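# Put the block down inside the white tray

## Task

Set the block down so it rests on the bottom of the white tray; which face is down does not matter.

## Robot and tools

Robot: one six-joint arm (URDF ur7e_dual_grip50_wide) whose flange carries a V-shaped bracket with two parallel grippers. Gripper 1 points along the hand's +z and its fingers close along hand x. Gripper 2 points along hand -x and its fingers close along hand z. The centre between gripper 2's pads sits 223 mm along -x and 223 mm along -z from end_effector_position, at the same y. Both grippers' fingertips extend 17.5 mm past their pad centre. A block beside gripper 1's foot sticks out 93 mm toward hand -y. When one gripper points down, the other is level and swings with every turn of the hand, so it can strike the table, the block or the arm. The arm base sits at (0, 0, +0.060) m, quat_wxyz (+0.977, -0.043, +0.208, -0.025), so it is slightly tilted. A two-camera stand is fixed to the floor next to the table.

Frames: the scene frame has its origin on the table top under the base, +z up, and +y to the left when facing along +x. Printed hand poses, velocities and targets are in the scene frame. Offsets you command are along the Hand target's own axes. Every commanded pose belongs to gripper 1's point (end_effector_position); turning pivots the whole bracket about that point. For example, to bring gripper 2 to where gripper 1 is now, rotate +90 degrees about hand y and shift 223 mm along old +x and 223 mm along old -z.

execute_actions(actions, cameras): actions is a list of actions. Each action is a table of up to 15 rows, and each row lasts 1/30 s. A shorter table repeats its final row until 15 rows. A row has 12 numbers in [-1, 1]: dx, dy, dz, rx, ry, rz, position_1, position_2, force_limit_1, force_limit_2, speed_1, speed_2. The first six are an offset, not a pose. They are measured from the Hand target as it stood when that action began, and every row uses that same start. Scale: 1.0 equals 0.6 m or 180 degrees. rx, ry, rz form a single rotation vector. Because each action restarts from the current Hand target, sending the same offset twice moves twice. The last six are absolute gripper settings, all starting at +1. For position, +1 is fully open (50 mm for gripper 1, 75 mm for gripper 2), and gripper 1's pads meet near -0.65; send -1 to grip. For force_limit, -1 is about 20 N per pad, 0 is 102 N and +1 is 185 N. For speed, -1 is 20 mm/s, 0 is 85 and +1 is 150. A 0 is a real command, so to keep a gripper unchanged, repeat its last numbers. cameras lists names (cam_head_left, cam_head_right, cam_high, cam_low, cam_wrist) or ["all"]. An empty actions list returns images and the full state.

move(target, speed, blend, stop_force, zero, blocking, cameras): target is one 12-number row or a list of up to 15 rows. Each row's pose part is an offset from the same starting Hand target, in hand axes, with the same scale as above. speed is the top path speed in m/s, 0.002 to 3.6, default 0.25; rotation is capped at twice that in rad/s. blend, in m, rounds corners between list targets; 0 stops at each. stop_force, 3 to 120 N, ends the path when the wrist sensor feels that much push against the motion. The hand then backs to just before the push and keeps about that much pressure. Don't use it when moving away from a contact. zero (default true) re-zeroes the sensor first. blocking=false returns after about 0.5 s while the move continues; it cannot be combined with stop_force. The extra "move:" line reports done (within 3 mm and 2 degrees), off_target, moving, held or fault, plus which limits acted. The path ignores obstacles, and fast moves overshoot. Never route the path close past the base, because the elbow can whip around.

wait(seconds, 0 to 3600) lets the scene run. stop(cameras) brakes a running move. zoom_image(camera, region=[x0, y0, x1, y1]) crops the latest image of that camera, at most 504 by 504 pixels; the full images are 672x504. zero_wrist_force() zeroes the sensor. read_manual(section="licences") returns licence text only. finished_scene(scene) ends the current scene, given its number; the block must stay in the tray without the robot. Make no further calls in that reply.

Results: pose in metres plus quat_wxyz, and velocities. Hand target is your last commanded pose after clipping, and the next offsets count from it. The hand often stops short of it; resend zeros or the missing distance. Tool commands, position_measured (opening about (250 - value) x 0.202 mm; add 25 mm for gripper 2) and object_status (0 moving, 1 blocked while opening, 2 blocked while closing, meaning held, 3 reached the position or closed on nothing) each list gripper 1 first. Gripper 2 cannot hold anything of 23 mm or less. Wrist force and torque are in hand axes. Joint torques are given in joint order, and positive means toward larger joint angle.

Cautions: the commanded orientation is clipped to within 32 degrees of the measured one on each step. An outside force near 150 N (give or take 25), or joint contact torque over the limits (132 N m for the big joints, about 21 N m for the wrists), causes a 10 s fault stop. A wrist straying 0.9 degrees, or a shoulder or elbow straying 7.5 degrees, from its planned path also faults. The arm is stiff, so aim only slightly past a contact, and go slowly. Motors heat when holding loads, reaching far or pushing; 85 °C brakes the arm. Don't drop the block from a height, let it go while moving, slam into anything, or let anything leave the table. Grip the block centred, lower it gently onto the tray floor, open, and lift clear.

Each tool is called after "Call:" as name([rows], argument=value, ...), one row to a line, values as JSON.

## Session

Call:
execute_actions(actions=[], cameras=["cam_high", "cam_low", "cam_wrist"])

Scene clock: 0.00 s.
end_effector_position=(+0.3735, +0.0337, +0.1966) position_measured=(+3, +2) object_status=(+3, +3) end_effector_quat_wxyz=(+0.195, +0.752, -0.626, -0.064)
Joint positions: [-0.459 -2.154 1.924 -0.943 -1.059 2.357]
Joint velocities: within noise
Joint torques (N m): no reading
Wrist force (N): no reading
Wrist torque (N m): no reading
Wrist force, peak (N): no reading
Hand target: +0.3735, +0.0337, +0.1966; +0.195, +0.752, -0.626, -0.064
Tool commands: gripper/position_1=+1.0 gripper/position_2=+1.0 gripper/force_limit_1=+1.0 gripper/force_limit_2=+1.0 gripper/speed_1=+1.0 gripper/speed_2=+1.0
Images, in order (width x height): cam_high 672x504, cam_low 672x504, cam_wrist 672x504.

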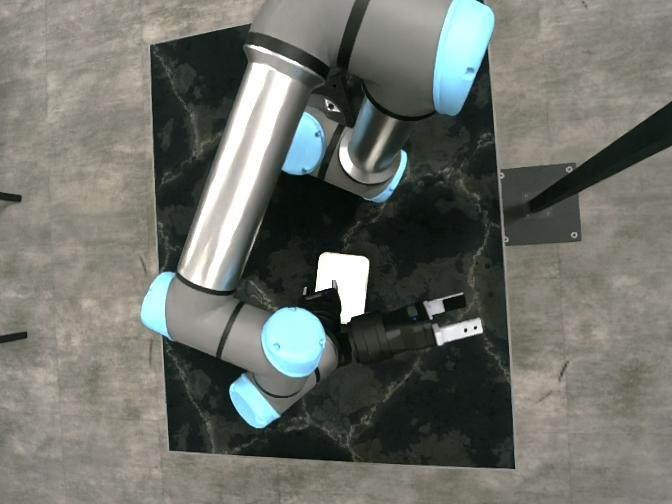

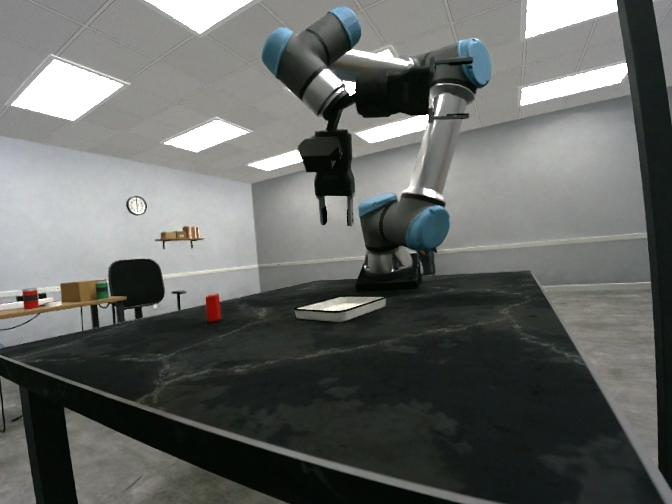

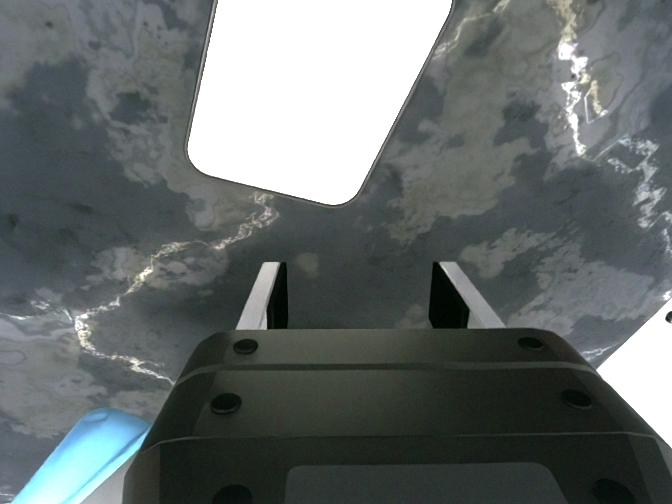

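Call:
zoom_image(camera="cam_low", region=[180, 270, 260, 340])

Scaled by 6.300 from the camera's image (finer frame: 960x720).

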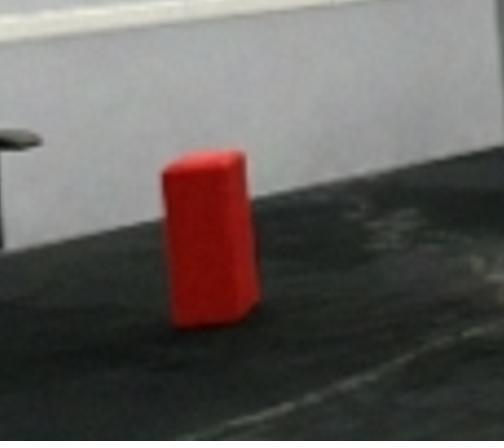

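Call:
move(target=[0.4145, -0.1640, 0.0848, -0.0014, -0.1070, 0.1496, 1, 1, -0.5, 1, -0.5, 1], speed=0.5, cameras=["cam_wrist", "cam_high"])

Scene clock: 19.20 s.
end_effector_position=(+0.4981, -0.2038, +0.1499) position_measured=(+3, +2) object_status=(+3, +3) end_effector_quat_wxyz=(-0.100, -0.565, +0.807, +0.142)
Joint positions: [-0.931 -1.53 1.49 -0.779 -0.841 2.159]
Joint torques (N m): [-15.79 -26.61 -37.37 1.59 2.01 -1.47]
Wrist force (N): [0.6 0.6 0.0]
Wrist torque (N m): [0.06 -0.11 0.06]
Wrist force, peak (N): [5.0 -3.8 0.0]
Hand target: +0.4981, -0.2038, +0.1499; -0.100, -0.565, +0.807, +0.143
Off the commanded pose: 0.000 m, 0 deg.
move: done
Images, in order (width x height): cam_high 672x504, cam_wrist 672x504.

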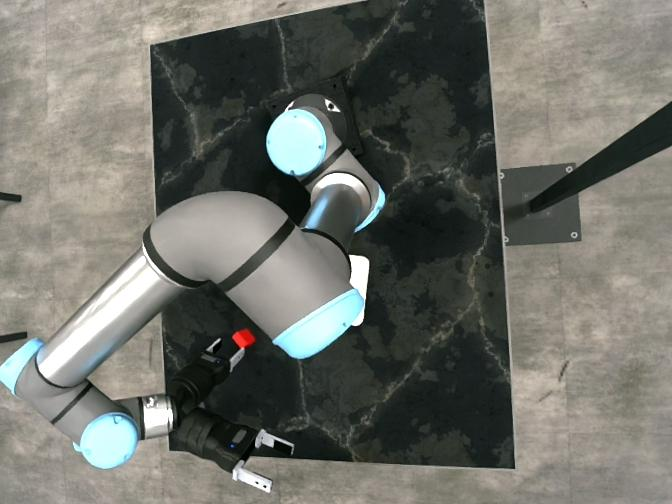

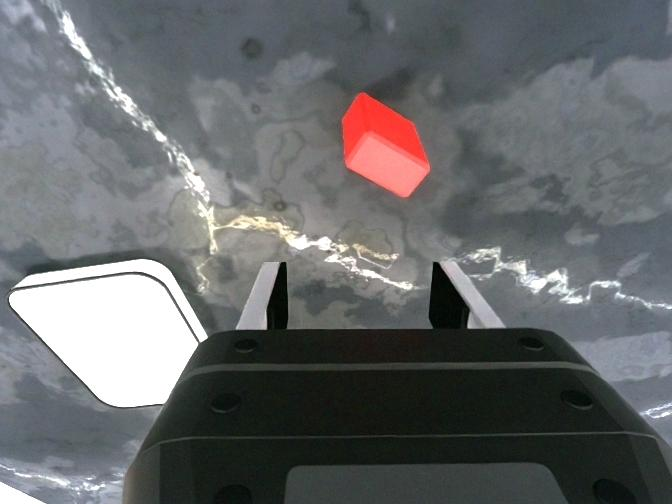

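Call:
zoom_image(camera="cam_wrist", region=[320, 80, 450, 210])

Scaled by 3.877 from the camera's image (finer frame: 960x720).

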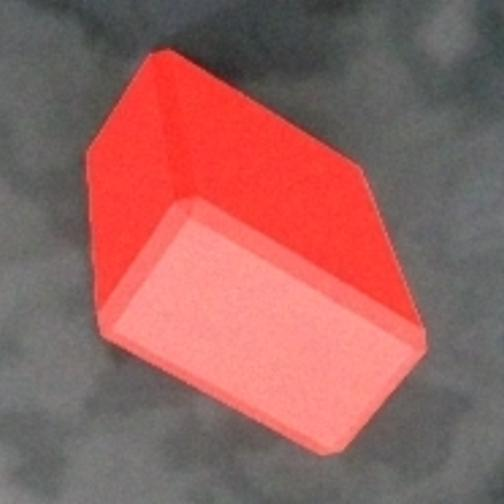

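Call:
move(target=[-0.0145, -0.032, 0.0308, 0, 0.1121, -0.3081, 1, 1, -0.5, 1, -0.5, 1], speed=0.5, cameras=["cam_wrist", "cam_high"])

Scene clock: 53.50 s.
end_effector_position=(+0.5121, -0.1997, +0.1259) position_measured=(+3, +2) object_status=(+3, +3) end_effector_quat_wxyz=(+0.156, +0.889, -0.424, -0.075)
Joint positions: [-0.688 -1.583 1.556 -0.972 -1.445 1.708]
Joint torques (N m): [1.72 -54.02 -13.97 -1.2 -3.51 -1.96]
Wrist force (N): [0.5 0.6 0.0]
Wrist torque (N m): [0.08 -0.11 0.06]
Wrist force, peak (N): [0.1 -2.6 -0.9]
Hand target: +0.5121, -0.1997, +0.1259; +0.156, +0.889, -0.424, -0.075
Off the commanded pose: 0.000 m, 0 deg.
move: done
Images, in order (width x height): cam_high 672x504, cam_wrist 672x504.

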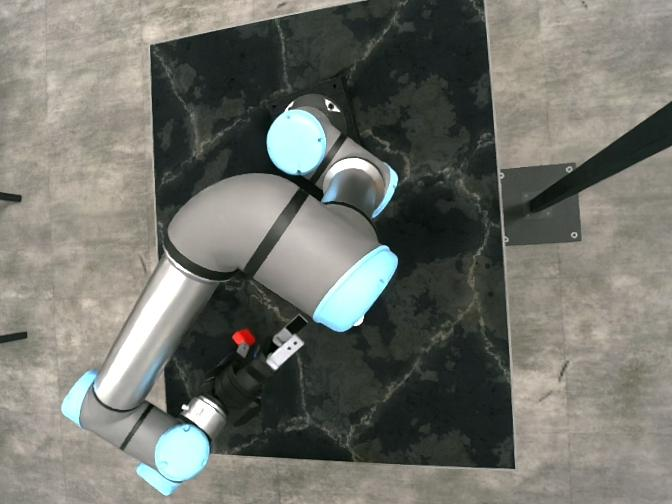

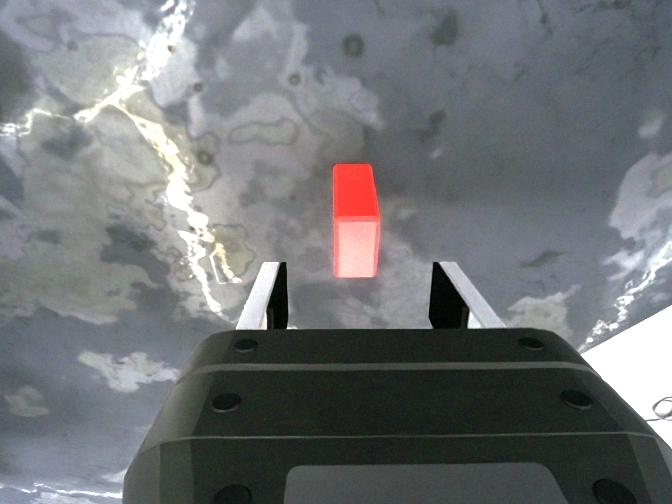

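Call:
move([
  [0.008, 0.0033, 0.166, 0, 0, 0, 1, 1, -0.5, 1, -0.5, 1],
  [0.008, 0.0033, 0.166, 0, 0, 0, -1, 1, -0.5, 1, -0.5, 1],
  [0.008, 0.049, 0.0407, 0, 0, 0, -1, 1, -0.5, 1, -0.5, 1],
  [-0.4408, -0.0807, 0.0343, 0, -0.038, 0.1044, -1, 1, -0.5, 1, -0.5, 1],
], speed=[0.2, 0.2, 0.25, 0.5], blend=[0, 0, 0.03, 0], cameras=["cam_wrist"])

Scene clock: 70.50 s.
end_effector_position=(+0.3754, +0.0300, +0.0902) position_measured=(+147, +2) object_status=(+2, +3) end_effector_quat_wxyz=(+0.141, +0.802, -0.572, -0.101)
Joint positions: [-0.448 -2.013 2.082 -1.102 -1.059 2.147]
Joint torques (N m): [13.89 -35.21 -13.84 -0.92 2.05 1.73]
Wrist force (N): [0.7 0.1 0.3]
Wrist torque (N m): [0.05 -0.13 0.00]
Wrist force, peak (N): [5.0 3.6 -2.7]
Hand target: +0.3754, +0.0300, +0.0902; +0.141, +0.802, -0.572, -0.101
Off the commanded pose: 0.000 m, 0 deg.
move: done

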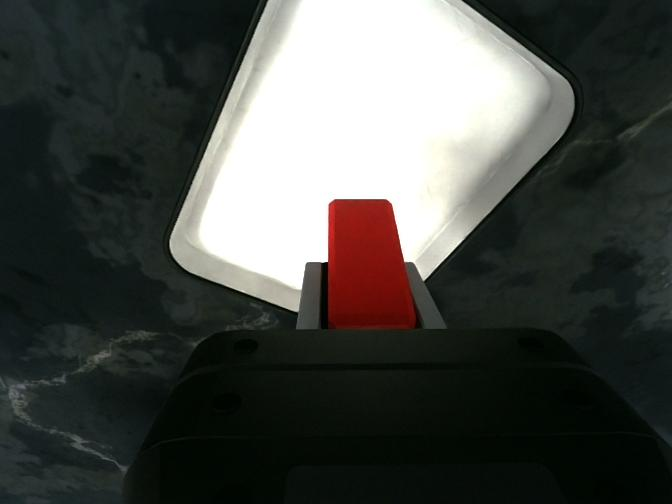

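Call:
move(target=[0, -0.0263, 0.0724, 0, 0, 0, -1, 1, -0.5, 1, -0.5, 1], speed=0.2)

Call:
move(target=[0, -0.0103, 0.0282, 0, 0, 0, -1, 1, -0.5, 1, -0.5, 1], speed=0.012, stop_force=6, cameras=["cam_wrist"])

Scene clock: 79.33 s.
end_effector_position=(+0.3754, +0.0301, +0.0441) position_measured=(+147, +2) object_status=(+2, +3) end_effector_quat_wxyz=(+0.141, +0.802, -0.572, -0.101)
Joint positions: [-0.409 -1.944 2.155 -1.264 -1.039 2.185]
Joint torques (N m): [12.83 -9.2 -11.99 -0.96 2.18 1.45]
Wrist force (N): [0.6 0.5 0.3]
Wrist torque (N m): [0.12 -0.12 0.00]
Wrist force, peak (N): [0.7 1.2 -2.4]
Hand target: +0.3754, +0.0301, +0.0440; +0.141, +0.802, -0.572, -0.101
Off the commanded pose: 0.000 m, 0 deg.
move: done

Scene clock: 81.37 s.
end_effector_position=(+0.3754, +0.0301, +0.0348) position_measured=(+147, +2) object_status=(+2, +3) end_effector_quat_wxyz=(+0.141, +0.802, -0.572, -0.101)
Joint positions: [-0.402 -1.927 2.168 -1.297 -1.036 2.193]
Joint torques (N m): [-3.24 -36.06 -33.79 1.23 -1.73 -1.17]
Wrist force (N): [-1.5 1.3 -5.1]
Wrist torque (N m): [0.18 -0.15 -0.06]
Wrist force, peak (N): [-1.3 4.3 -29.5]
Hand target: +0.3754, +0.0301, +0.0348; +0.141, +0.802, -0.572, -0.101 (not the last commanded pose)
Off the commanded pose: 0.009 m, 0 deg.
move: contact

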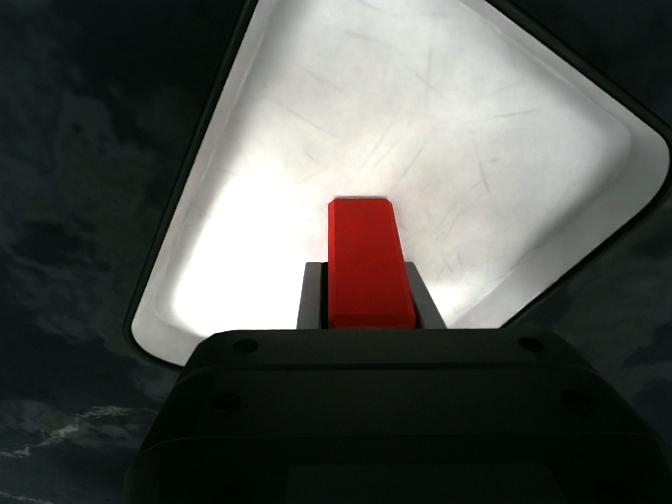

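Call:
move([
  [0, 0, 0, 0, 0, 0, 0.8, 1, -0.5, 1, -0.7, 1],
  [0, 0, -0.18, 0, 0, 0, 0.8, 1, -0.5, 1, -0.7, 1],
], speed=0.25, cameras=["cam_wrist"])

Scene clock: 86.63 s.
end_effector_position=(+0.4103, +0.0420, +0.1363) position_measured=(+32, +2) object_status=(+3, +3) end_effector_quat_wxyz=(+0.141, +0.802, -0.572, -0.101)
Joint positions: [-0.404 -1.982 1.924 -0.997 -1.037 2.191]
Joint torques (N m): [-2.51 -11.53 -40.15 1.81 -1.54 -1.18]
Wrist force (N): [0.5 0.5 -0.1]
Wrist torque (N m): [0.10 -0.09 -0.01]
Wrist force, peak (N): [-1.4 1.5 -5.2]
Hand target: +0.4103, +0.0420, +0.1363; +0.141, +0.802, -0.572, -0.101
Off the commanded pose: 0.000 m, 0 deg.
move: done

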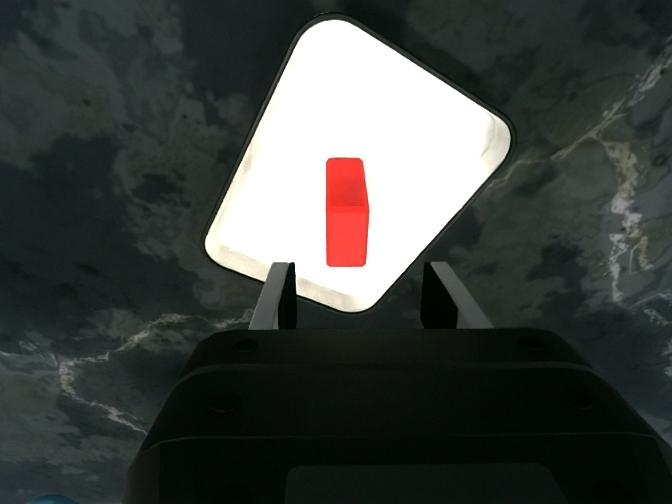

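The block is standing on the tray floor and the gripper is clear of it.

Call:
finished_scene(scene=3)

The scene is finished: the task was done.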